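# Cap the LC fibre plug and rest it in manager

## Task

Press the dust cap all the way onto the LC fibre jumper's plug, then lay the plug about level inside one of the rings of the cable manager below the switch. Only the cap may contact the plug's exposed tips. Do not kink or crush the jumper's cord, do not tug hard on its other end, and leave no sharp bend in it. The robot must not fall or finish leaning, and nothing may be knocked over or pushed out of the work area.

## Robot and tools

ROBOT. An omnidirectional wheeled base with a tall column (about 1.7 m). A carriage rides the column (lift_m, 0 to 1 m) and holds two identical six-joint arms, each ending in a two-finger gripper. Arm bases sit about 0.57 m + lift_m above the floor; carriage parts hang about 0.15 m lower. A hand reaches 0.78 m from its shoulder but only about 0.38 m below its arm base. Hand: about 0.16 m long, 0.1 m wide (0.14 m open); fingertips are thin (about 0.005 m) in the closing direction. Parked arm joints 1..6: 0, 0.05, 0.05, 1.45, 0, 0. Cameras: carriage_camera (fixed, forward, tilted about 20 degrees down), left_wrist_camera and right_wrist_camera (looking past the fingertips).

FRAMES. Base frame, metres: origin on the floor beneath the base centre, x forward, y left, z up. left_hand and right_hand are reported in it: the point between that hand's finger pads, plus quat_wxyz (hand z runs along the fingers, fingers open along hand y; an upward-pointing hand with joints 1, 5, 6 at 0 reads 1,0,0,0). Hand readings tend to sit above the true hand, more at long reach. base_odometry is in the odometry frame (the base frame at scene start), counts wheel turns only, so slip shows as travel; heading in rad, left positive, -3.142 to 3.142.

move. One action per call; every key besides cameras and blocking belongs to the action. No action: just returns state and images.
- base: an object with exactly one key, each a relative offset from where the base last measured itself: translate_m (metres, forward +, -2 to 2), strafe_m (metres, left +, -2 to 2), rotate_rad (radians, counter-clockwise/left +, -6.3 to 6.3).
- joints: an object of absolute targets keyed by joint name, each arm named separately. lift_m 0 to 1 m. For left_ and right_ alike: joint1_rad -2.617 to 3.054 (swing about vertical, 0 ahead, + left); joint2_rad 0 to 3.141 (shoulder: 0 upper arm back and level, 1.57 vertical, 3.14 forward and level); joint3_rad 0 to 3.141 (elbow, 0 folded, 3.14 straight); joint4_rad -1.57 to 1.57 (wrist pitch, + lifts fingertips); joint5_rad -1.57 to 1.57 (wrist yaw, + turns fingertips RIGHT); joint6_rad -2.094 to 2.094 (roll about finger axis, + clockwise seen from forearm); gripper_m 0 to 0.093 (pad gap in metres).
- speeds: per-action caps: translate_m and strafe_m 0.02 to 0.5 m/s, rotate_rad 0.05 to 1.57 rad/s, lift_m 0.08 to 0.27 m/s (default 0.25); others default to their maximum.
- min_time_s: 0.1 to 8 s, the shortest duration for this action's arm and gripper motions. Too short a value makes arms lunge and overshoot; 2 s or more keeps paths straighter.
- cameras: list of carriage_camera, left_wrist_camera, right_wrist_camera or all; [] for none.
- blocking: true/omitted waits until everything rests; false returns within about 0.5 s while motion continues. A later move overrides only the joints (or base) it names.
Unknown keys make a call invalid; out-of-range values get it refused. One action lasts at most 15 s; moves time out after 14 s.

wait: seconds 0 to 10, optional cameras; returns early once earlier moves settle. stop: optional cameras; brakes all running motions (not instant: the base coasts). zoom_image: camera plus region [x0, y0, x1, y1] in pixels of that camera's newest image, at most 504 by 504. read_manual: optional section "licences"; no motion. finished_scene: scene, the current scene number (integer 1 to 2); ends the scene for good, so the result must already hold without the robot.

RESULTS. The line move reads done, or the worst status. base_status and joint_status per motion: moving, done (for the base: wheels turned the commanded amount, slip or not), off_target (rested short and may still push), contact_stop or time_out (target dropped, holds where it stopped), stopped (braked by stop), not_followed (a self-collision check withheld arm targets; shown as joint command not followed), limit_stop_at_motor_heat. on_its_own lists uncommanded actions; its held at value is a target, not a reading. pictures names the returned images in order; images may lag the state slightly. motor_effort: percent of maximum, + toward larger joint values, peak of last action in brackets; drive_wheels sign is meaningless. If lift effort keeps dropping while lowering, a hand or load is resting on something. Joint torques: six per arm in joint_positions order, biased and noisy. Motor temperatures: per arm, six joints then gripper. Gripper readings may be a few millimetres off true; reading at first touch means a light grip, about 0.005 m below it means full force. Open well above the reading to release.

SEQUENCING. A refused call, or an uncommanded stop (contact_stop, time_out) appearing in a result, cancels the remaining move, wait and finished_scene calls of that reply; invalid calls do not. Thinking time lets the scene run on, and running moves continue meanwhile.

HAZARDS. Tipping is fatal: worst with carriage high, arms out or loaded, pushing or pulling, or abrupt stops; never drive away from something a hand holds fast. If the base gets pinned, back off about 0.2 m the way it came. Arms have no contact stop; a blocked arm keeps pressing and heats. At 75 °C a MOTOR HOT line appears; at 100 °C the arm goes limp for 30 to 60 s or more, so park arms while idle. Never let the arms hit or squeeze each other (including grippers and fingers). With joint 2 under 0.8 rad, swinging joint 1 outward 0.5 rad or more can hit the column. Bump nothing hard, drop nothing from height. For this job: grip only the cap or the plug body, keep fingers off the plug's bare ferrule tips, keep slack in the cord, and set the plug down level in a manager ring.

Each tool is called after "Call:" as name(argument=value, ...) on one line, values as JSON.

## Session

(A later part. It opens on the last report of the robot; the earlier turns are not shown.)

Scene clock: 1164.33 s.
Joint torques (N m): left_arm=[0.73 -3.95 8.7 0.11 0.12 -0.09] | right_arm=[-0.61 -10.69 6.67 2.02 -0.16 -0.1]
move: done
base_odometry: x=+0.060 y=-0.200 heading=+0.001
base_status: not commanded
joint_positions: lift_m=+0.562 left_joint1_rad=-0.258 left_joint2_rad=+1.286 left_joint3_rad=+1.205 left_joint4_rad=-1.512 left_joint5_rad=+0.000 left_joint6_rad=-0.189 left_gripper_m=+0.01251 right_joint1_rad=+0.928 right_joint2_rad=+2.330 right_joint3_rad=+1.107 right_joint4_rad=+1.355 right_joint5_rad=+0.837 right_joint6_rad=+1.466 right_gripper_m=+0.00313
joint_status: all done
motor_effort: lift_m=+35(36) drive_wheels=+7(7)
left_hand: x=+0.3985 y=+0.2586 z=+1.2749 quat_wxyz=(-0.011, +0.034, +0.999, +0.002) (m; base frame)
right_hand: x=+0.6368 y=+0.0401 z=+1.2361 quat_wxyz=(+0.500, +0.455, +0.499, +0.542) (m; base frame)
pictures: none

Call:
zoom_image(camera="right_wrist_camera", region=[378, 150, 528, 300])

Call:
move(cameras=["right_wrist_camera"])

Call:
zoom_image(camera="right_wrist_camera", region=[378, 150, 528, 300])

Scaled by 3.360 from the camera's 896x504 image, which has a finer 1280x720 frame.
This view is cut from an older image: the scene may have changed since it was taken.

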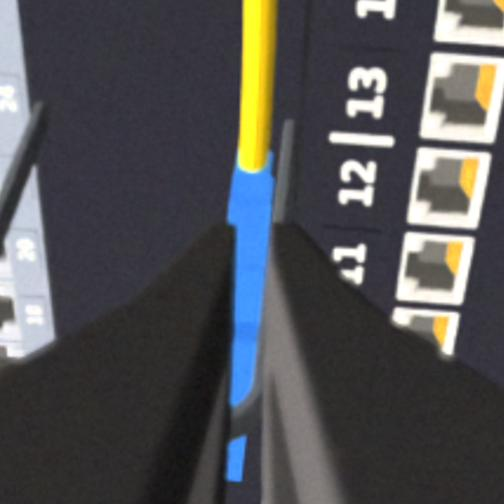

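Scene clock: 1170.00 s.
Joint torques (N m): left_arm=[0.7 -3.95 8.73 0.11 0.12 -0.09] | right_arm=[-0.61 -10.7 6.68 2.03 -0.16 -0.09]
Motor temperatures (°C): left_arm=[29 42 48 30 29 33 36] | right_arm=[31 48 45 45 31 30 33]
base_odometry: x=+0.060 y=-0.200 heading=+0.001
base_status: not commanded
joint_positions: lift_m=+0.562 left_joint1_rad=-0.258 left_joint2_rad=+1.286 left_joint3_rad=+1.205 left_joint4_rad=-1.512 left_joint5_rad=+0.000 left_joint6_rad=-0.189 left_gripper_m=+0.01251 right_joint1_rad=+0.928 right_joint2_rad=+2.330 right_joint3_rad=+1.107 right_joint4_rad=+1.355 right_joint5_rad=+0.837 right_joint6_rad=+1.466 right_gripper_m=+0.00313
joint_status: all done
motor_effort: lift_m=+35(36) drive_wheels=+1(7)
left_hand: x=+0.3985 y=+0.2586 z=+1.2749 quat_wxyz=(-0.011, +0.034, +0.999, +0.002) (m; base frame)
right_hand: x=+0.6368 y=+0.0401 z=+1.2361 quat_wxyz=(+0.500, +0.455, +0.499, +0.542) (m; base frame)
pictures: right_wrist_camera
Images, in order (width x height): right_wrist_camera 896x504.

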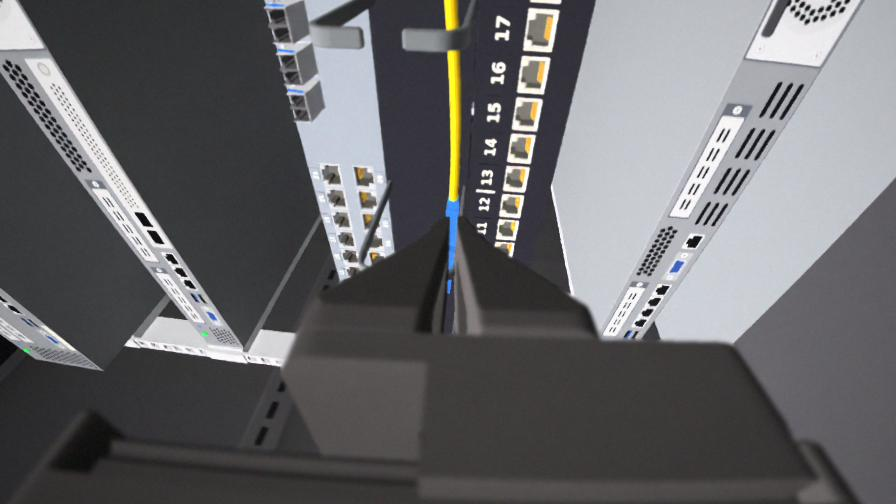

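Scaled by 3.360 from the camera's 896x504 image, which has a finer 1280x720 frame.

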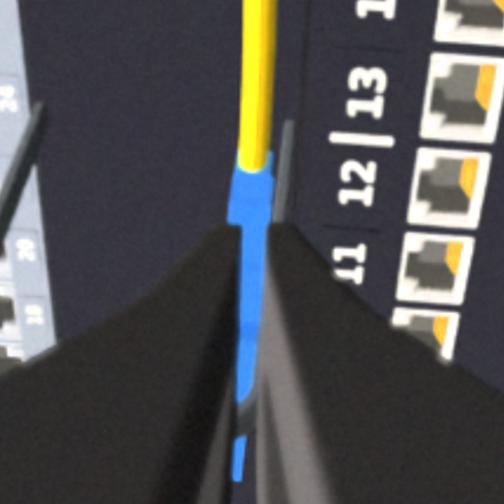

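Call:
move(joints={"right_gripper_m": 0.030}, min_time_s=0.8)

Call:
move(base={"translate_m": 0.023}, speeds={"translate_m": 0.04}, cameras=["right_wrist_camera"])

Call:
zoom_image(camera="right_wrist_camera", region=[348, 120, 560, 332])

Scene clock: 1190.03 s.
Joint torques (N m): left_arm=[0.73 -3.93 8.69 0.11 0.13 -0.09] | right_arm=[-0.59 -10.73 6.68 2.03 -0.16 -0.1]
move: done
base_odometry: x=+0.060 y=-0.200 heading=+0.001
base_status: not commanded
joint_positions: lift_m=+0.562 left_joint1_rad=-0.258 left_joint2_rad=+1.286 left_joint3_rad=+1.205 left_joint4_rad=-1.512 left_joint5_rad=+0.000 left_joint6_rad=-0.189 left_gripper_m=+0.01251 right_joint1_rad=+0.928 right_joint2_rad=+2.330 right_joint3_rad=+1.107 right_joint4_rad=+1.355 right_joint5_rad=+0.837 right_joint6_rad=+1.466 right_gripper_m=+0.02986
joint_status: all done
motor_effort: lift_m=+35(36) drive_wheels=+0(7)
left_hand: x=+0.3985 y=+0.2586 z=+1.2749 quat_wxyz=(-0.011, +0.034, +0.999, +0.002) (m; base frame)
right_hand: x=+0.6368 y=+0.0401 z=+1.2360 quat_wxyz=(+0.500, +0.455, +0.499, +0.542) (m; base frame)
pictures: none

Scene clock: 1191.20 s.
Joint torques (N m): left_arm=[0.75 -3.85 8.7 0.14 0.12 -0.08] | right_arm=[-0.21 -10.74 6.68 2.09 -0.14 -0.1]
move: done
base_odometry: x=+0.083 y=-0.200 heading=+0.001
base_status: done
joint_positions: lift_m=+0.562 left_joint1_rad=-0.258 left_joint2_rad=+1.286 left_joint3_rad=+1.205 left_joint4_rad=-1.515 left_joint5_rad=+0.000 left_joint6_rad=-0.189 left_gripper_m=+0.01251 right_joint1_rad=+0.924 right_joint2_rad=+2.330 right_joint3_rad=+1.107 right_joint4_rad=+1.352 right_joint5_rad=+0.835 right_joint6_rad=+1.466 right_gripper_m=+0.02986
joint_status: not commanded
motor_effort: lift_m=+35(36) drive_wheels=+3(10)
left_hand: x=+0.3976 y=+0.2589 z=+1.2749 quat_wxyz=(-0.012, +0.034, +0.999, +0.003) (m; base frame)
right_hand: x=+0.6380 y=+0.0390 z=+1.2354 quat_wxyz=(+0.501, +0.455, +0.500, +0.540) (m; base frame)
pictures: right_wrist_camera
Images, in order (width x height): right_wrist_camera 896x504.

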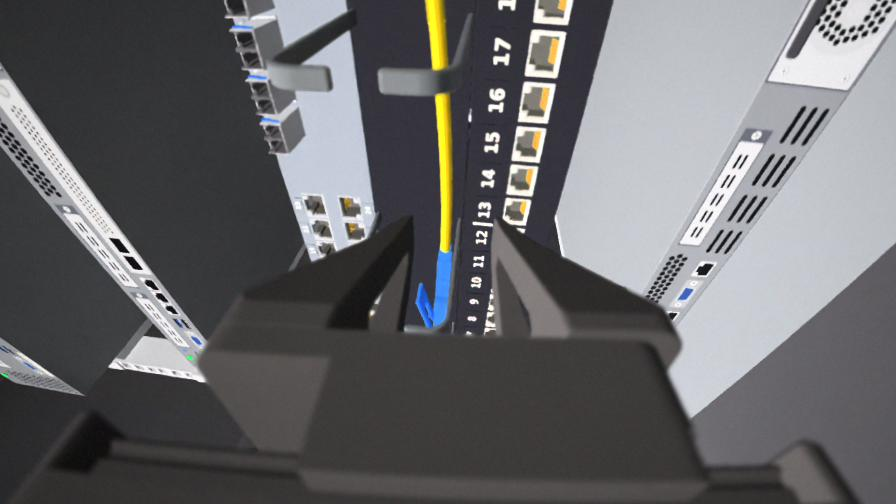

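Scaled by 2.377 from the camera's 896x504 image, which has a finer 1280x720 frame.

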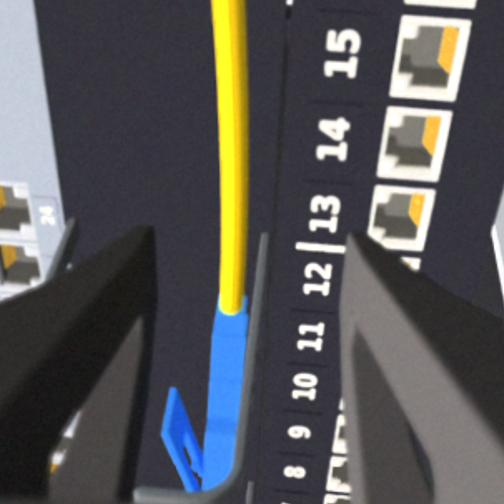

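Call:
move(joints={"right_joint1_rad": 0.9445, "right_joint2_rad": 2.372, "right_joint3_rad": 1.182, "right_joint4_rad": 1.308, "right_joint5_rad": 0.8575}, min_time_s=1.5, cameras=["right_wrist_camera"])

Call:
zoom_image(camera="right_wrist_camera", region=[348, 120, 560, 332])

Scene clock: 1210.37 s.
Joint torques (N m): left_arm=[0.72 -3.93 8.76 0.14 0.13 -0.09] | right_arm=[0.62 -10.96 6.87 2 0.05 -0.11]
move: done
base_odometry: x=+0.083 y=-0.200 heading=+0.001
base_status: not commanded
joint_positions: lift_m=+0.562 left_joint1_rad=-0.258 left_joint2_rad=+1.286 left_joint3_rad=+1.205 left_joint4_rad=-1.515 left_joint5_rad=+0.000 left_joint6_rad=-0.190 left_gripper_m=+0.01251 right_joint1_rad=+0.938 right_joint2_rad=+2.352 right_joint3_rad=+1.162 right_joint4_rad=+1.326 right_joint5_rad=+0.848 right_joint6_rad=+1.466 right_gripper_m=+0.02986
joint_status: all done
motor_effort: lift_m=+35(36) drive_wheels=+1(6)
left_hand: x=+0.3976 y=+0.2589 z=+1.2749 quat_wxyz=(-0.012, +0.034, +0.999, +0.003) (m; base frame)
right_hand: x=+0.6399 y=+0.0515 z=+1.2374 quat_wxyz=(+0.500, +0.455, +0.498, +0.543) (m; base frame)
pictures: right_wrist_camera
Images, in order (width x height): right_wrist_camera 896x504.

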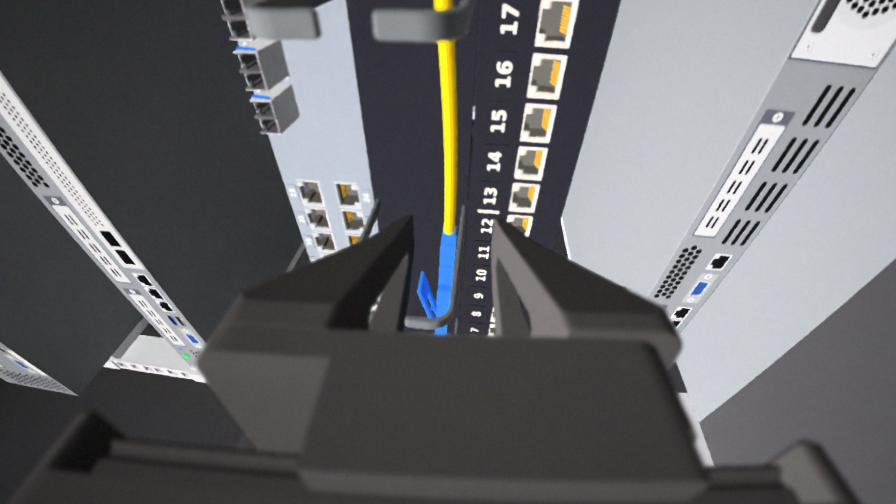

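Scaled by 2.377 from the camera's 896x504 image, which has a finer 1280x720 frame.

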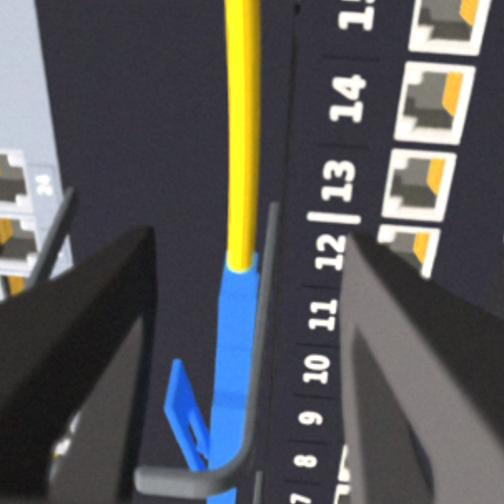

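Call:
move(joints={"right_joint1_rad": 0.9565, "right_joint2_rad": 2.381, "right_joint3_rad": 1.218, "right_joint4_rad": 1.284, "right_joint5_rad": 0.868}, min_time_s=1.5, cameras=["right_wrist_camera"])

Call:
zoom_image(camera="right_wrist_camera", region=[348, 140, 560, 352])

Scene clock: 1226.23 s.
Joint torques (N m): left_arm=[0.75 -3.93 8.7 0.13 0.12 -0.09] | right_arm=[0.57 -11.22 7.09 2.02 0.05 -0.1]
move: done
base_odometry: x=+0.083 y=-0.200 heading=+0.001
base_status: not commanded
joint_positions: lift_m=+0.562 left_joint1_rad=-0.258 left_joint2_rad=+1.286 left_joint3_rad=+1.205 left_joint4_rad=-1.515 left_joint5_rad=+0.000 left_joint6_rad=-0.190 left_gripper_m=+0.01251 right_joint1_rad=+0.951 right_joint2_rad=+2.362 right_joint3_rad=+1.198 right_joint4_rad=+1.298 right_joint5_rad=+0.857 right_joint6_rad=+1.466 right_gripper_m=+0.02986
joint_status: all done
motor_effort: lift_m=+35(36) drive_wheels=+0(7)
left_hand: x=+0.3976 y=+0.2589 z=+1.2749 quat_wxyz=(-0.012, +0.034, +0.999, +0.003) (m; base frame)
right_hand: x=+0.6396 y=+0.0608 z=+1.2389 quat_wxyz=(+0.499, +0.455, +0.499, +0.543) (m; base frame)
pictures: right_wrist_camera
Images, in order (width x height): right_wrist_camera 896x504.

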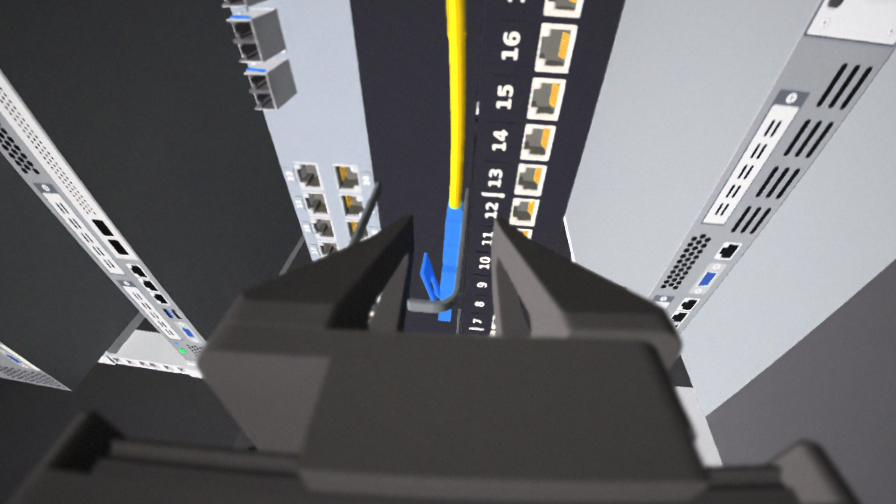

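Scaled by 2.377 from the camera's 896x504 image, which has a finer 1280x720 frame.

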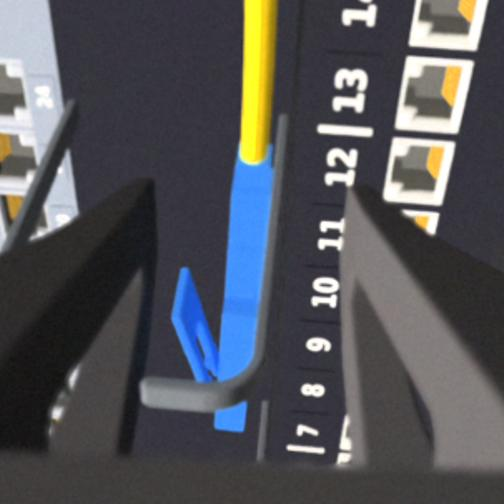

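Call:
move(joints={"right_gripper_m": 0.010}, min_time_s=1)

Call:
move(joints={"right_gripper_m": 0.0045}, min_time_s=1, cameras=["right_wrist_camera"])

Call:
zoom_image(camera="right_wrist_camera", region=[378, 180, 528, 330])

Scene clock: 1234.30 s.
Joint torques (N m): left_arm=[0.73 -3.9 8.73 0.13 0.12 -0.09] | right_arm=[0.57 -11.21 6.38 1.96 -0.05 -0.3]
move: off_target
base_odometry: x=+0.083 y=-0.200 heading=+0.001
base_status: not commanded
joint_positions: lift_m=+0.562 left_joint1_rad=-0.258 left_joint2_rad=+1.286 left_joint3_rad=+1.205 left_joint4_rad=-1.515 left_joint5_rad=+0.000 left_joint6_rad=-0.190 left_gripper_m=+0.01251 right_joint1_rad=+0.951 right_joint2_rad=+2.362 right_joint3_rad=+1.206 right_joint4_rad=+1.303 right_joint5_rad=+0.866 right_joint6_rad=+1.483 right_gripper_m=+0.01570
joint_status: right_gripper_m off_target (ended at +0.01572, target +0.01000)
motor_effort: lift_m=+35(36) drive_wheels=+3(6)
left_hand: x=+0.3976 y=+0.2589 z=+1.2749 quat_wxyz=(-0.012, +0.034, +0.999, +0.003) (m; base frame)
right_hand: x=+0.6405 y=+0.0605 z=+1.2425 quat_wxyz=(+0.495, +0.463, +0.488, +0.550) (m; base frame)
pictures: none

Scene clock: 1235.60 s.
Joint torques (N m): left_arm=[0.73 -3.92 8.72 0.14 0.12 -0.09] | right_arm=[0.59 -11.23 6.37 1.94 -0.04 -0.3]
move: off_target
base_odometry: x=+0.083 y=-0.200 heading=+0.001
base_status: not commanded
joint_positions: lift_m=+0.562 left_joint1_rad=-0.258 left_joint2_rad=+1.286 left_joint3_rad=+1.205 left_joint4_rad=-1.515 left_joint5_rad=+0.000 left_joint6_rad=-0.189 left_gripper_m=+0.01251 right_joint1_rad=+0.951 right_joint2_rad=+2.362 right_joint3_rad=+1.206 right_joint4_rad=+1.303 right_joint5_rad=+0.866 right_joint6_rad=+1.483 right_gripper_m=+0.01569
joint_status: right_gripper_m off_target (ended at +0.01570, target +0.00450)
motor_effort: lift_m=+36(36) drive_wheels=+2(6)
left_hand: x=+0.3976 y=+0.2589 z=+1.2749 quat_wxyz=(-0.012, +0.034, +0.999, +0.003) (m; base frame)
right_hand: x=+0.6405 y=+0.0605 z=+1.2425 quat_wxyz=(+0.495, +0.463, +0.488, +0.550) (m; base frame)
pictures: right_wrist_camera
Images, in order (width x height): right_wrist_camera 896x504.

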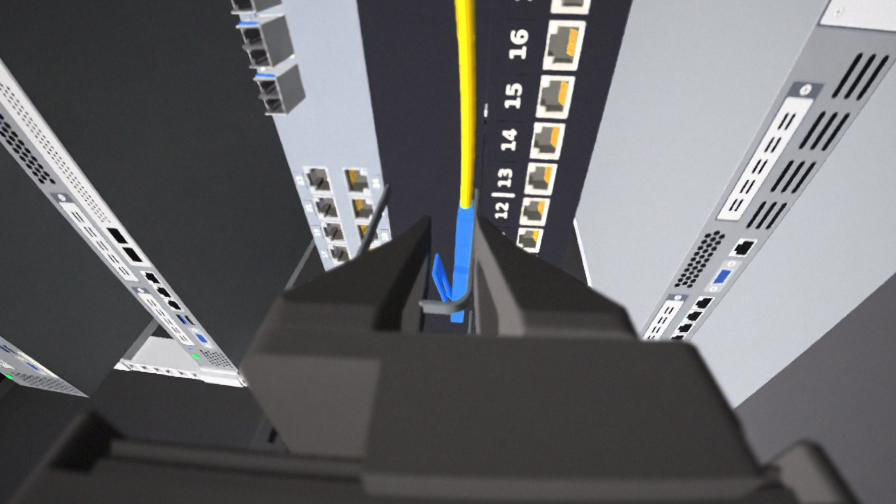

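Scaled by 3.360 from the camera's 896x504 image, which has a finer 1280x720 frame.

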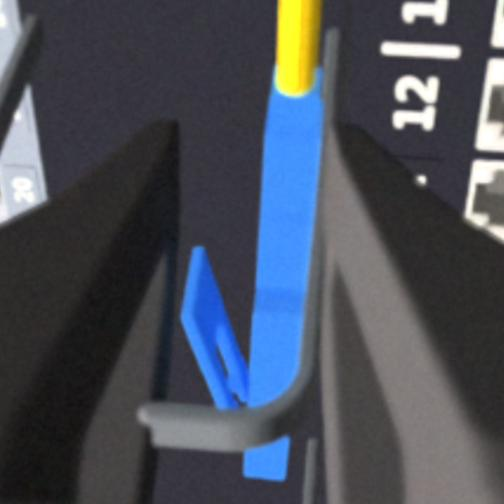

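Call:
move(joints={"right_gripper_m": 0.030}, min_time_s=0.8, cameras=["right_wrist_camera"])

Call:
zoom_image(camera="right_wrist_camera", region=[348, 140, 560, 352])

Scene clock: 1248.87 s.
Joint torques (N m): left_arm=[0.75 -3.95 8.7 0.13 0.12 -0.09] | right_arm=[0.59 -11.47 6.38 2.11 -0.04 -0.31]
move: done
base_odometry: x=+0.083 y=-0.200 heading=+0.001
base_status: not commanded
joint_positions: lift_m=+0.562 left_joint1_rad=-0.258 left_joint2_rad=+1.286 left_joint3_rad=+1.205 left_joint4_rad=-1.515 left_joint5_rad=+0.000 left_joint6_rad=-0.190 left_gripper_m=+0.01251 right_joint1_rad=+0.951 right_joint2_rad=+2.365 right_joint3_rad=+1.206 right_joint4_rad=+1.291 right_joint5_rad=+0.866 right_joint6_rad=+1.483 right_gripper_m=+0.02988
joint_status: all done
motor_effort: lift_m=+35(36) drive_wheels=+1(5)
left_hand: x=+0.3976 y=+0.2589 z=+1.2749 quat_wxyz=(-0.012, +0.034, +0.999, +0.003) (m; base frame)
right_hand: x=+0.6407 y=+0.0608 z=+1.2388 quat_wxyz=(+0.496, +0.462, +0.494, +0.545) (m; base frame)
pictures: right_wrist_camera
Images, in order (width x height): right_wrist_camera 896x504.

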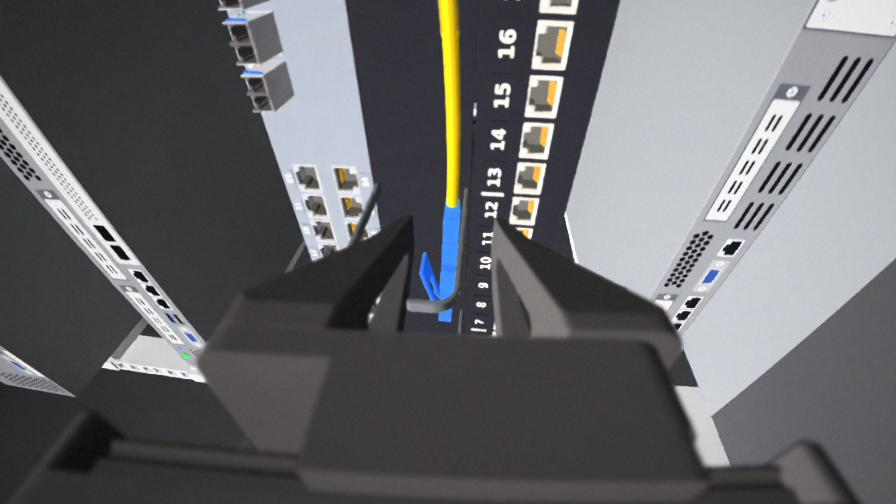

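Scaled by 2.377 from the camera's 896x504 image, which has a finer 1280x720 frame.

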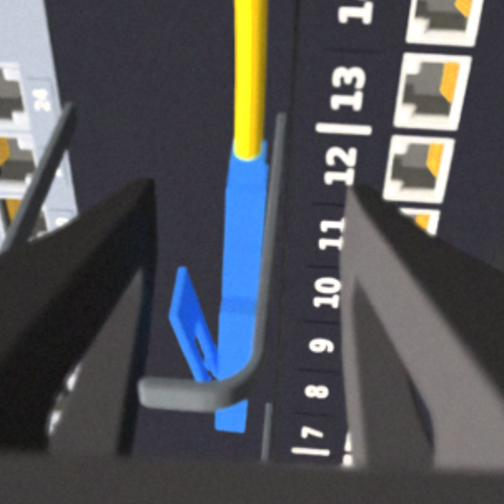

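Call:
move(joints={"right_joint1_rad": 0.9355, "right_joint2_rad": 2.326, "right_joint3_rad": 1.159, "right_joint4_rad": 1.3145, "right_joint5_rad": 0.840, "right_joint6_rad": 1.455}, min_time_s=1.5, cameras=["right_wrist_camera"])

Call:
zoom_image(camera="right_wrist_camera", region=[348, 140, 560, 352])

Scene clock: 1271.83 s.
Joint torques (N m): left_arm=[0.72 -3.89 8.72 0.13 0.12 -0.08] | right_arm=[-0.69 -15.57 4.05 2.18 -0.14 -0.34]
move: done
base_odometry: x=+0.083 y=-0.200 heading=+0.001
base_status: not commanded
joint_positions: lift_m=+0.562 left_joint1_rad=-0.258 left_joint2_rad=+1.286 left_joint3_rad=+1.205 left_joint4_rad=-1.515 left_joint5_rad=+0.000 left_joint6_rad=-0.189 left_gripper_m=+0.01251 right_joint1_rad=+0.942 right_joint2_rad=+2.355 right_joint3_rad=+1.172 right_joint4_rad=+1.317 right_joint5_rad=+0.848 right_joint6_rad=+1.465 right_gripper_m=+0.02990
joint_status: all done
motor_effort: lift_m=+35(36) drive_wheels=+1(6)
left_hand: x=+0.3976 y=+0.2589 z=+1.2749 quat_wxyz=(-0.012, +0.034, +0.999, +0.003) (m; base frame)
right_hand: x=+0.6395 y=+0.0549 z=+1.2376 quat_wxyz=(+0.499, +0.454, +0.500, +0.543) (m; base frame)
pictures: right_wrist_camera
Images, in order (width x height): right_wrist_camera 896x504.

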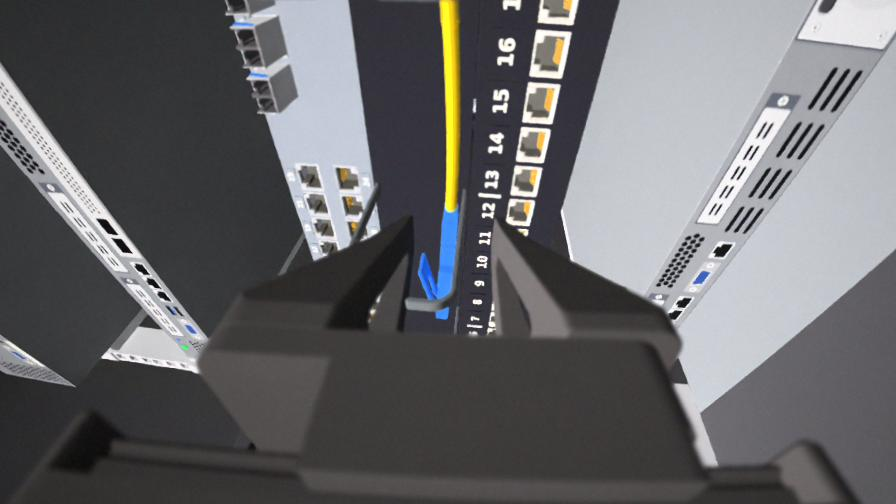

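Scaled by 2.377 from the camera's 896x504 image, which has a finer 1280x720 frame.

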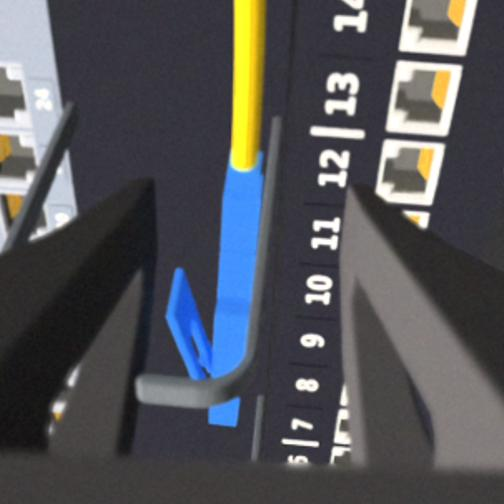

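Call:
move(joints={"right_joint1_rad": 0.9285, "right_joint2_rad": 2.312, "right_joint3_rad": 1.138, "right_joint4_rad": 1.3235, "right_joint5_rad": 0.8335}, min_time_s=1.5, cameras=["right_wrist_camera"])

Call:
zoom_image(camera="right_wrist_camera", region=[348, 140, 560, 352])

Scene clock: 1290.10 s.
Joint torques (N m): left_arm=[0.72 -3.95 8.73 0.13 0.12 -0.08] | right_arm=[-0.62 -15.6 4.12 2.23 -0.16 -0.33]
Motor temperatures (°C): left_arm=[29 41 50 30 29 33 36] | right_arm=[31 53 43 44 31 30 33]
move: done
base_odometry: x=+0.083 y=-0.200 heading=+0.001
base_status: not commanded
joint_positions: lift_m=+0.562 left_joint1_rad=-0.258 left_joint2_rad=+1.286 left_joint3_rad=+1.205 left_joint4_rad=-1.515 left_joint5_rad=+0.000 left_joint6_rad=-0.190 left_gripper_m=+0.01251 right_joint1_rad=+0.934 right_joint2_rad=+2.343 right_joint3_rad=+1.150 right_joint4_rad=+1.321 right_joint5_rad=+0.844 right_joint6_rad=+1.465 right_gripper_m=+0.02990
joint_status: all done
motor_effort: lift_m=+35(36) drive_wheels=+3(7)
left_hand: x=+0.3976 y=+0.2589 z=+1.2749 quat_wxyz=(-0.012, +0.034, +0.999, +0.003) (m; base frame)
right_hand: x=+0.6398 y=+0.0487 z=+1.2372 quat_wxyz=(+0.501, +0.455, +0.501, +0.540) (m; base frame)
pictures: right_wrist_camera
Images, in order (width x height): right_wrist_camera 896x504.

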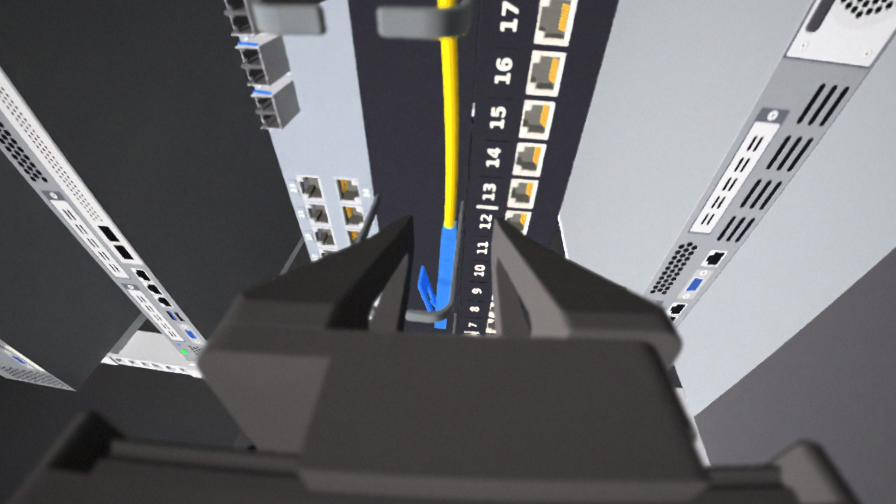

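Scaled by 2.377 from the camera's 896x504 image, which has a finer 1280x720 frame.

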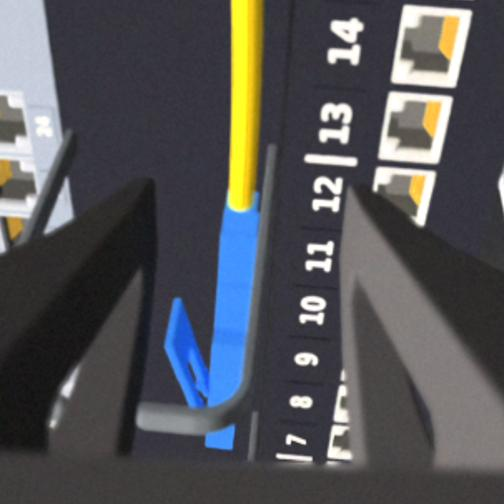

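Call:
move(joints={"lift_m": 0.5638, "right_gripper_m": 0.012}, speeds={"lift_m": 0.08}, min_time_s=1.2, cameras=["right_wrist_camera"])

Call:
zoom_image(camera="right_wrist_camera", region=[378, 180, 528, 330])

Scene clock: 1297.07 s.
Joint torques (N m): left_arm=[0.72 -3.9 8.68 0.14 0.13 -0.09] | right_arm=[-0.61 -15.04 4.29 2.05 -0.16 -0.32]
move: done
base_odometry: x=+0.083 y=-0.200 heading=+0.001
base_status: not commanded
joint_positions: lift_m=+0.564 left_joint1_rad=-0.258 left_joint2_rad=+1.286 left_joint3_rad=+1.205 left_joint4_rad=-1.515 left_joint5_rad=+0.000 left_joint6_rad=-0.190 left_gripper_m=+0.01251 right_joint1_rad=+0.934 right_joint2_rad=+2.337 right_joint3_rad=+1.148 right_joint4_rad=+1.336 right_joint5_rad=+0.842 right_joint6_rad=+1.464 right_gripper_m=+0.01214
joint_status: all done
motor_effort: lift_m=+37(40) drive_wheels=+0(5)
left_hand: x=+0.3976 y=+0.2589 z=+1.2766 quat_wxyz=(-0.013, +0.034, +0.999, +0.003) (m; base frame)
right_hand: x=+0.6393 y=+0.0484 z=+1.2439 quat_wxyz=(+0.500, +0.455, +0.495, +0.547) (m; base frame)
pictures: right_wrist_camera
Images, in order (width x height): right_wrist_camera 896x504.

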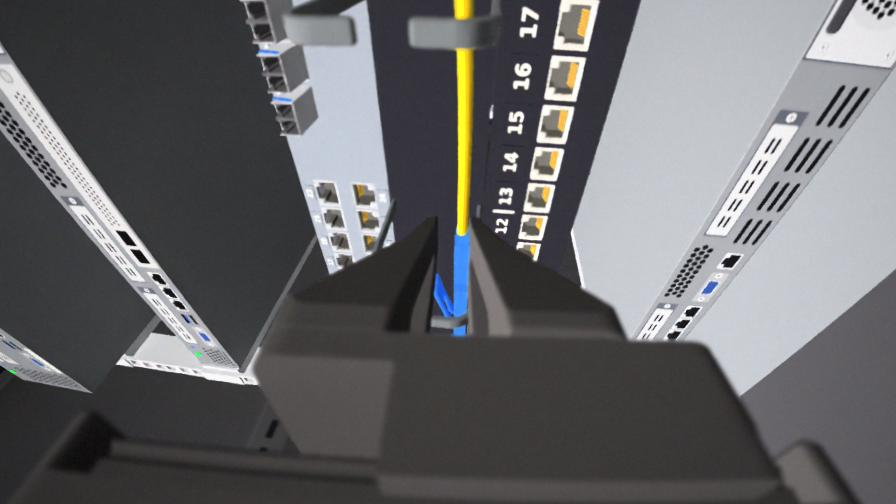

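Scaled by 3.360 from the camera's 896x504 image, which has a finer 1280x720 frame.

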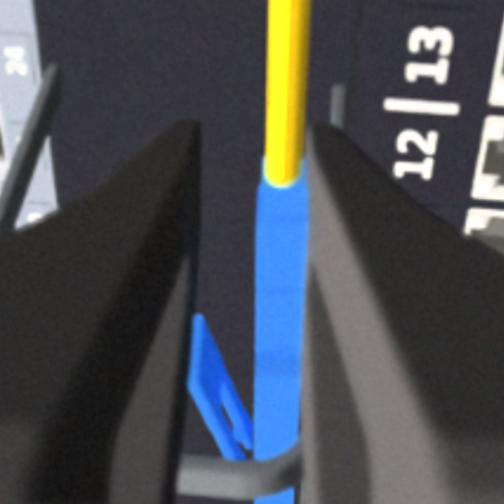

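Call:
move(joints={"lift_m": 0.5612}, speeds={"lift_m": 0.08}, cameras=["right_wrist_camera"])

Call:
zoom_image(camera="right_wrist_camera", region=[378, 180, 528, 330])

Scene clock: 1301.20 s.
Joint torques (N m): left_arm=[0.73 -3.9 8.75 0.15 0.13 -0.09] | right_arm=[-0.59 -14.75 4.34 2.05 -0.15 -0.32]
Motor temperatures (°C): left_arm=[29 41 50 30 29 33 36] | right_arm=[31 55 42 44 31 30 33]
move: done
base_odometry: x=+0.083 y=-0.200 heading=+0.001
base_status: not commanded
joint_positions: lift_m=+0.561 left_joint1_rad=-0.258 left_joint2_rad=+1.286 left_joint3_rad=+1.205 left_joint4_rad=-1.516 left_joint5_rad=+0.000 left_joint6_rad=-0.190 left_gripper_m=+0.01251 right_joint1_rad=+0.934 right_joint2_rad=+2.335 right_joint3_rad=+1.147 right_joint4_rad=+1.335 right_joint5_rad=+0.842 right_joint6_rad=+1.464 right_gripper_m=+0.01213
joint_status: all done
motor_effort: lift_m=+33(35) drive_wheels=+5(5)
left_hand: x=+0.3974 y=+0.2589 z=+1.2743 quat_wxyz=(-0.013, +0.034, +0.999, +0.003) (m; base frame)
right_hand: x=+0.6393 y=+0.0483 z=+1.2428 quat_wxyz=(+0.500, +0.455, +0.494, +0.547) (m; base frame)
pictures: right_wrist_camera
Images, in order (width x height): right_wrist_camera 896x504.

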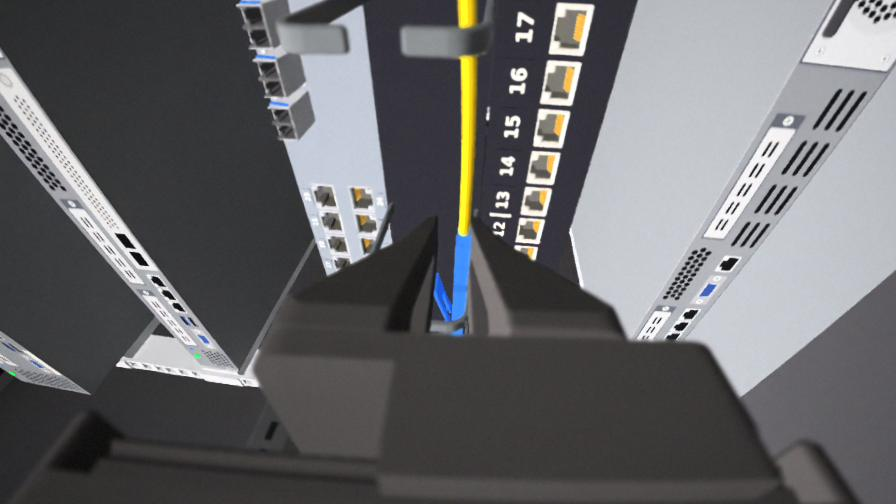

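Scaled by 3.360 from the camera's 896x504 image, which has a finer 1280x720 frame.

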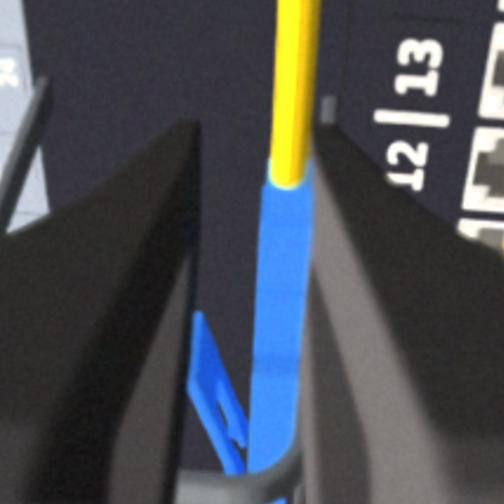

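Call:
move(joints={"right_gripper_m": 0.0065}, min_time_s=1.2, cameras=["right_wrist_camera"])

Call:
zoom_image(camera="right_wrist_camera", region=[378, 180, 528, 330])

Scene clock: 1313.20 s.
Joint torques (N m): left_arm=[0.73 -3.88 8.72 0.15 0.13 -0.09] | right_arm=[-0.64 -14.75 4.34 2.06 -0.16 -0.32]
Motor temperatures (°C): left_arm=[29 41 50 30 29 33 36] | right_arm=[31 55 42 45 31 30 33]
move: done
base_odometry: x=+0.083 y=-0.200 heading=+0.001
base_status: not commanded
joint_positions: lift_m=+0.561 left_joint1_rad=-0.258 left_joint2_rad=+1.286 left_joint3_rad=+1.205 left_joint4_rad=-1.516 left_joint5_rad=+0.000 left_joint6_rad=-0.190 left_gripper_m=+0.01251 right_joint1_rad=+0.934 right_joint2_rad=+2.335 right_joint3_rad=+1.147 right_joint4_rad=+1.335 right_joint5_rad=+0.842 right_joint6_rad=+1.464 right_gripper_m=+0.00666
joint_status: all done
motor_effort: lift_m=+33(34) drive_wheels=+1(6)
left_hand: x=+0.3974 y=+0.2589 z=+1.2743 quat_wxyz=(-0.013, +0.034, +0.999, +0.003) (m; base frame)
right_hand: x=+0.6393 y=+0.0483 z=+1.2428 quat_wxyz=(+0.500, +0.455, +0.494, +0.547) (m; base frame)
pictures: right_wrist_camera
Images, in order (width x height): right_wrist_camera 896x504.

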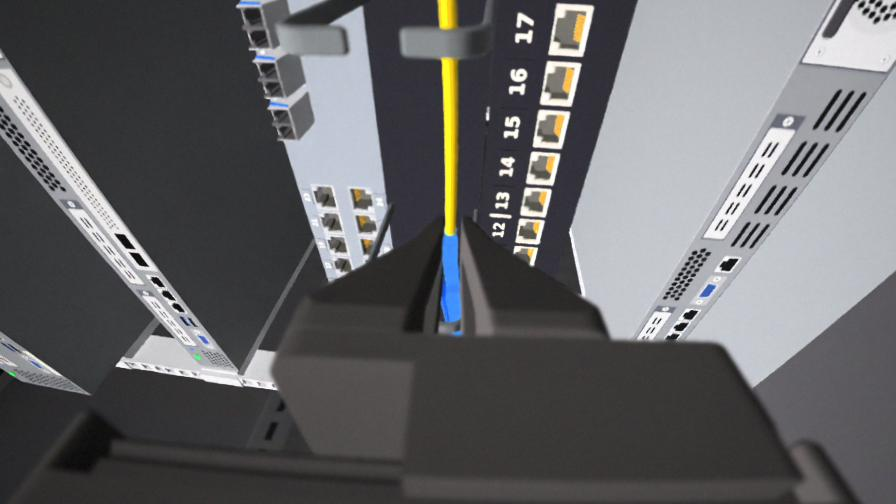

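Scaled by 3.360 from the camera's 896x504 image, which has a finer 1280x720 frame.

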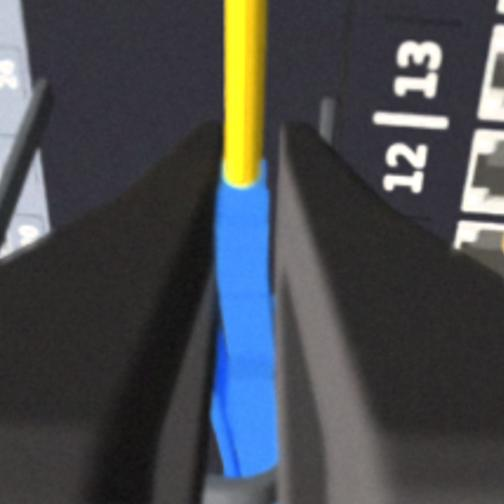

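Call:
move(joints={"right_gripper_m": 0.0045}, min_time_s=1.2, cameras=["right_wrist_camera"])

Call:
zoom_image(camera="right_wrist_camera", region=[378, 180, 528, 330])

Scene clock: 1320.07 s.
Joint torques (N m): left_arm=[0.75 -3.86 8.72 0.15 0.13 -0.09] | right_arm=[-0.61 -14.72 4.34 2.06 -0.16 -0.32]
Motor temperatures (°C): left_arm=[29 41 50 30 29 33 36] | right_arm=[31 55 42 45 31 30 33]
move: done
base_odometry: x=+0.083 y=-0.200 heading=+0.001
base_status: not commanded
joint_positions: lift_m=+0.561 left_joint1_rad=-0.258 left_joint2_rad=+1.286 left_joint3_rad=+1.205 left_joint4_rad=-1.516 left_joint5_rad=+0.000 left_joint6_rad=-0.190 left_gripper_m=+0.01251 right_joint1_rad=+0.934 right_joint2_rad=+2.335 right_joint3_rad=+1.147 right_joint4_rad=+1.335 right_joint5_rad=+0.842 right_joint6_rad=+1.464 right_gripper_m=+0.00465
joint_status: all done
motor_effort: lift_m=+33(34) drive_wheels=+1(5)
left_hand: x=+0.3974 y=+0.2589 z=+1.2743 quat_wxyz=(-0.013, +0.034, +0.999, +0.003) (m; base frame)
right_hand: x=+0.6393 y=+0.0483 z=+1.2428 quat_wxyz=(+0.500, +0.455, +0.494, +0.547) (m; base frame)
pictures: right_wrist_camera
Images, in order (width x height): right_wrist_camera 896x504.

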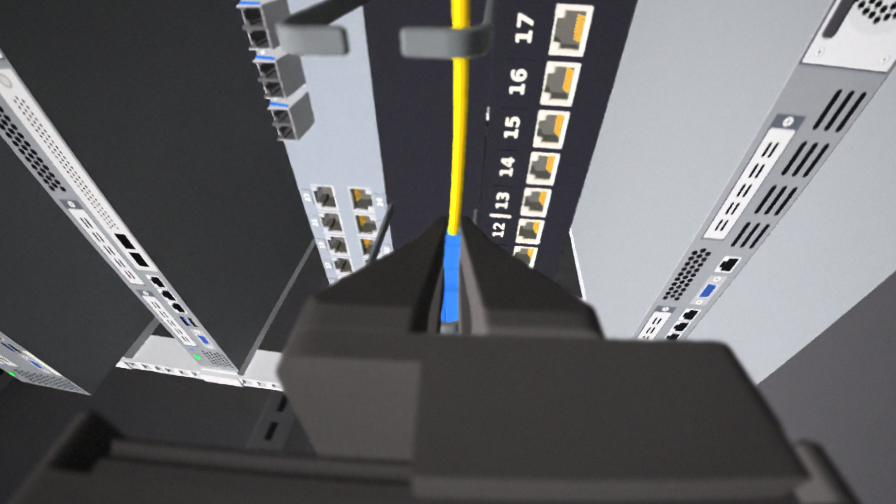

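Scaled by 3.360 from the camera's 896x504 image, which has a finer 1280x720 frame.

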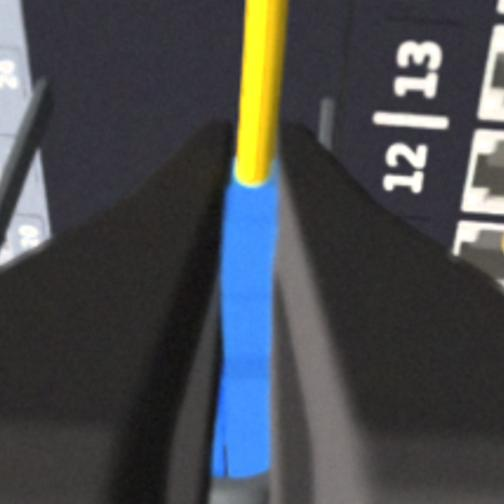

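Call:
move(joints={"right_gripper_m": 0.0038}, min_time_s=1.0, cameras=["right_wrist_camera"])

Call:
zoom_image(camera="right_wrist_camera", region=[378, 180, 528, 330])

Scene clock: 1324.80 s.
Joint torques (N m): left_arm=[0.73 -3.88 8.7 0.15 0.12 -0.09] | right_arm=[-0.61 -14.75 4.33 2.06 -0.16 -0.32]
Motor temperatures (°C): left_arm=[29 41 50 30 29 33 36] | right_arm=[31 55 42 45 31 30 33]
move: done
base_odometry: x=+0.083 y=-0.200 heading=+0.001
base_status: not commanded
joint_positions: lift_m=+0.561 left_joint1_rad=-0.258 left_joint2_rad=+1.286 left_joint3_rad=+1.205 left_joint4_rad=-1.516 left_joint5_rad=+0.000 left_joint6_rad=-0.190 left_gripper_m=+0.01251 right_joint1_rad=+0.934 right_joint2_rad=+2.335 right_joint3_rad=+1.147 right_joint4_rad=+1.335 right_joint5_rad=+0.842 right_joint6_rad=+1.464 right_gripper_m=+0.00420
joint_status: all done
motor_effort: lift_m=+34(34) drive_wheels=+5(7)
left_hand: x=+0.3974 y=+0.2589 z=+1.2743 quat_wxyz=(-0.013, +0.034, +0.999, +0.003) (m; base frame)
right_hand: x=+0.6393 y=+0.0483 z=+1.2428 quat_wxyz=(+0.500, +0.455, +0.494, +0.547) (m; base frame)
pictures: right_wrist_camera
Images, in order (width x height): right_wrist_camera 896x504.

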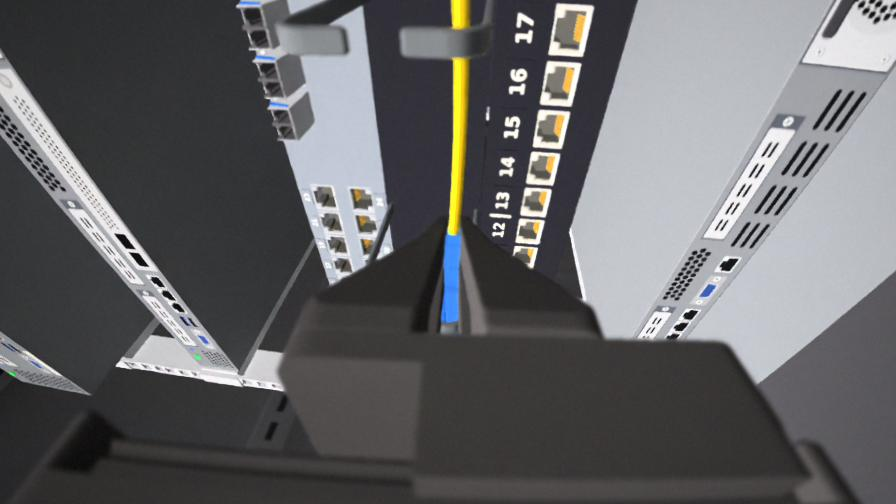

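Scaled by 3.360 from the camera's 896x504 image, which has a finer 1280x720 frame.

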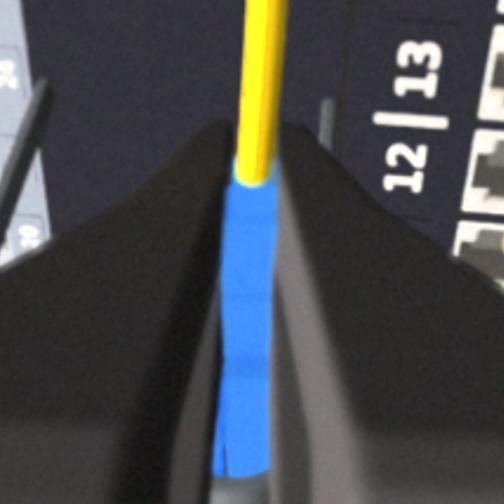

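Call:
move(joints={"lift_m": 0.573, "right_joint2_rad": 2.373, "right_joint4_rad": 1.347, "right_gripper_m": 0.0030}, speeds={"lift_m": 0.08}, min_time_s=0.5, cameras=["right_wrist_camera"])

Call:
zoom_image(camera="right_wrist_camera", region=[378, 180, 528, 330])

Scene clock: 1364.17 s.
Joint torques (N m): left_arm=[0.73 -3.81 8.7 0.15 0.12 -0.09] | right_arm=[-0.58 -11.23 4.4 2.25 -0.14 -0.31]
Motor temperatures (°C): left_arm=[29 40 50 30 29 33 36] | right_arm=[31 55 41 45 31 30 34]
move: done
base_odometry: x=+0.083 y=-0.200 heading=+0.001
base_status: not commanded
joint_positions: lift_m=+0.573 left_joint1_rad=-0.258 left_joint2_rad=+1.285 left_joint3_rad=+1.205 left_joint4_rad=-1.517 left_joint5_rad=+0.000 left_joint6_rad=-0.190 left_gripper_m=+0.01251 right_joint1_rad=+0.933 right_joint2_rad=+2.357 right_joint3_rad=+1.145 right_joint4_rad=+1.344 right_joint5_rad=+0.841 right_joint6_rad=+1.464 right_gripper_m=+0.00420
joint_status: all done
motor_effort: lift_m=+35(44) drive_wheels=+5(5)
left_hand: x=+0.3972 y=+0.2590 z=+1.2862 quat_wxyz=(-0.013, +0.034, +0.999, +0.003) (m; base frame)
right_hand: x=+0.6394 y=+0.0476 z=+1.2437 quat_wxyz=(+0.501, +0.454, +0.500, +0.542) (m; base frame)
pictures: right_wrist_camera
Images, in order (width x height): right_wrist_camera 896x504.

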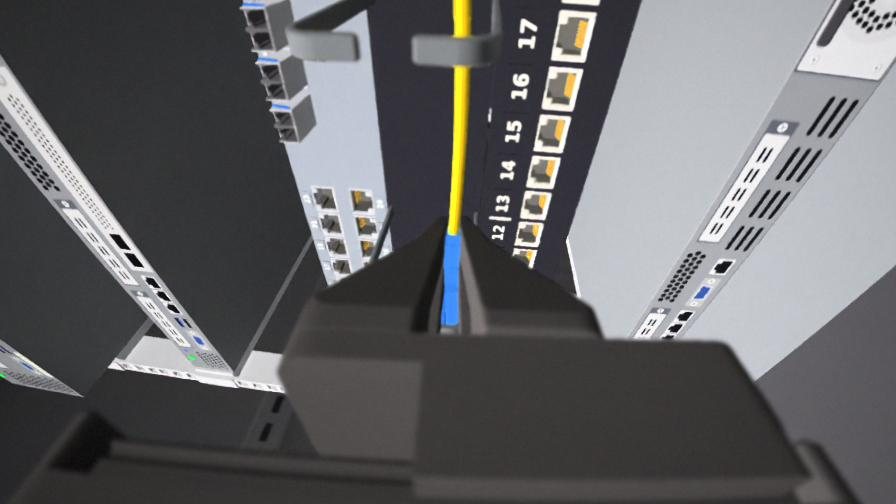

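Scaled by 3.360 from the camera's 896x504 image, which has a finer 1280x720 frame.

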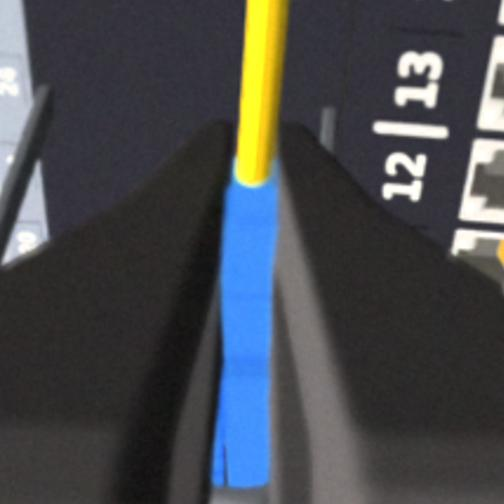

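Call:
move(joints={"lift_m": 0.588, "right_joint2_rad": 2.386, "right_joint4_rad": 1.352}, speeds={"lift_m": 0.08}, min_time_s=0.5, cameras=["right_wrist_camera"])

Call:
zoom_image(camera="right_wrist_camera", region=[358, 180, 538, 360])

Scene clock: 1369.77 s.
Joint torques (N m): left_arm=[0.75 -3.79 8.73 0.15 0.12 -0.08] | right_arm=[-0.43 -10.99 4.38 2.18 -0.14 -0.32]
Motor temperatures (°C): left_arm=[29 40 50 30 29 33 36] | right_arm=[31 55 41 45 31 30 34]
move: done
base_odometry: x=+0.083 y=-0.200 heading=+0.001
base_status: not commanded
joint_positions: lift_m=+0.588 left_joint1_rad=-0.258 left_joint2_rad=+1.285 left_joint3_rad=+1.205 left_joint4_rad=-1.517 left_joint5_rad=+0.000 left_joint6_rad=-0.190 left_gripper_m=+0.01251 right_joint1_rad=+0.933 right_joint2_rad=+2.368 right_joint3_rad=+1.145 right_joint4_rad=+1.355 right_joint5_rad=+0.841 right_joint6_rad=+1.463 right_gripper_m=+0.00420
joint_status: all done
motor_effort: lift_m=+35(42) drive_wheels=+1(5)
left_hand: x=+0.3972 y=+0.2590 z=+1.3011 quat_wxyz=(-0.013, +0.034, +0.999, +0.003) (m; base frame)
right_hand: x=+0.6394 y=+0.0473 z=+1.2552 quat_wxyz=(+0.501, +0.454, +0.500, +0.541) (m; base frame)
pictures: right_wrist_camera
Images, in order (width x height): right_wrist_camera 896x504.

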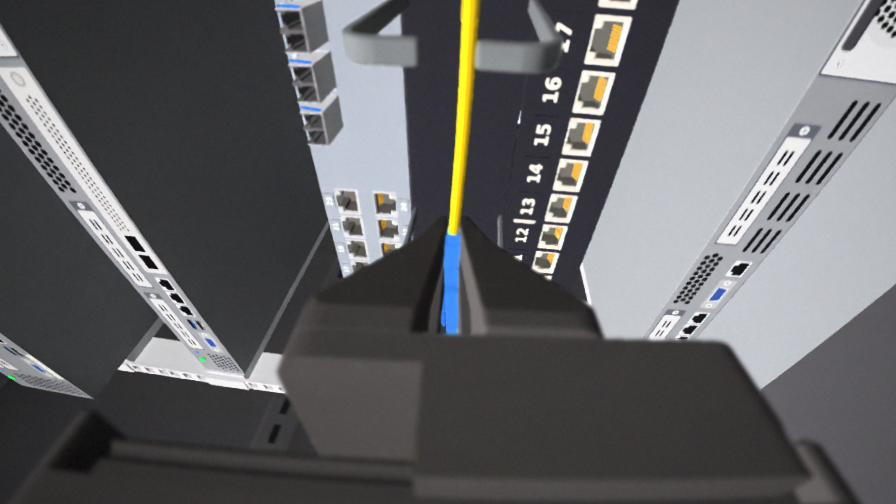

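Scaled by 2.800 from the camera's 896x504 image, which has a finer 1280x720 frame.

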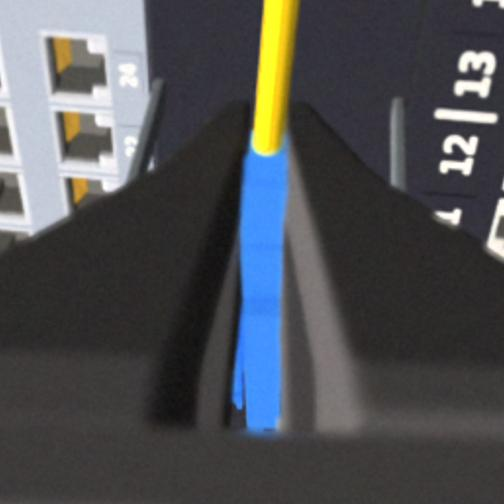

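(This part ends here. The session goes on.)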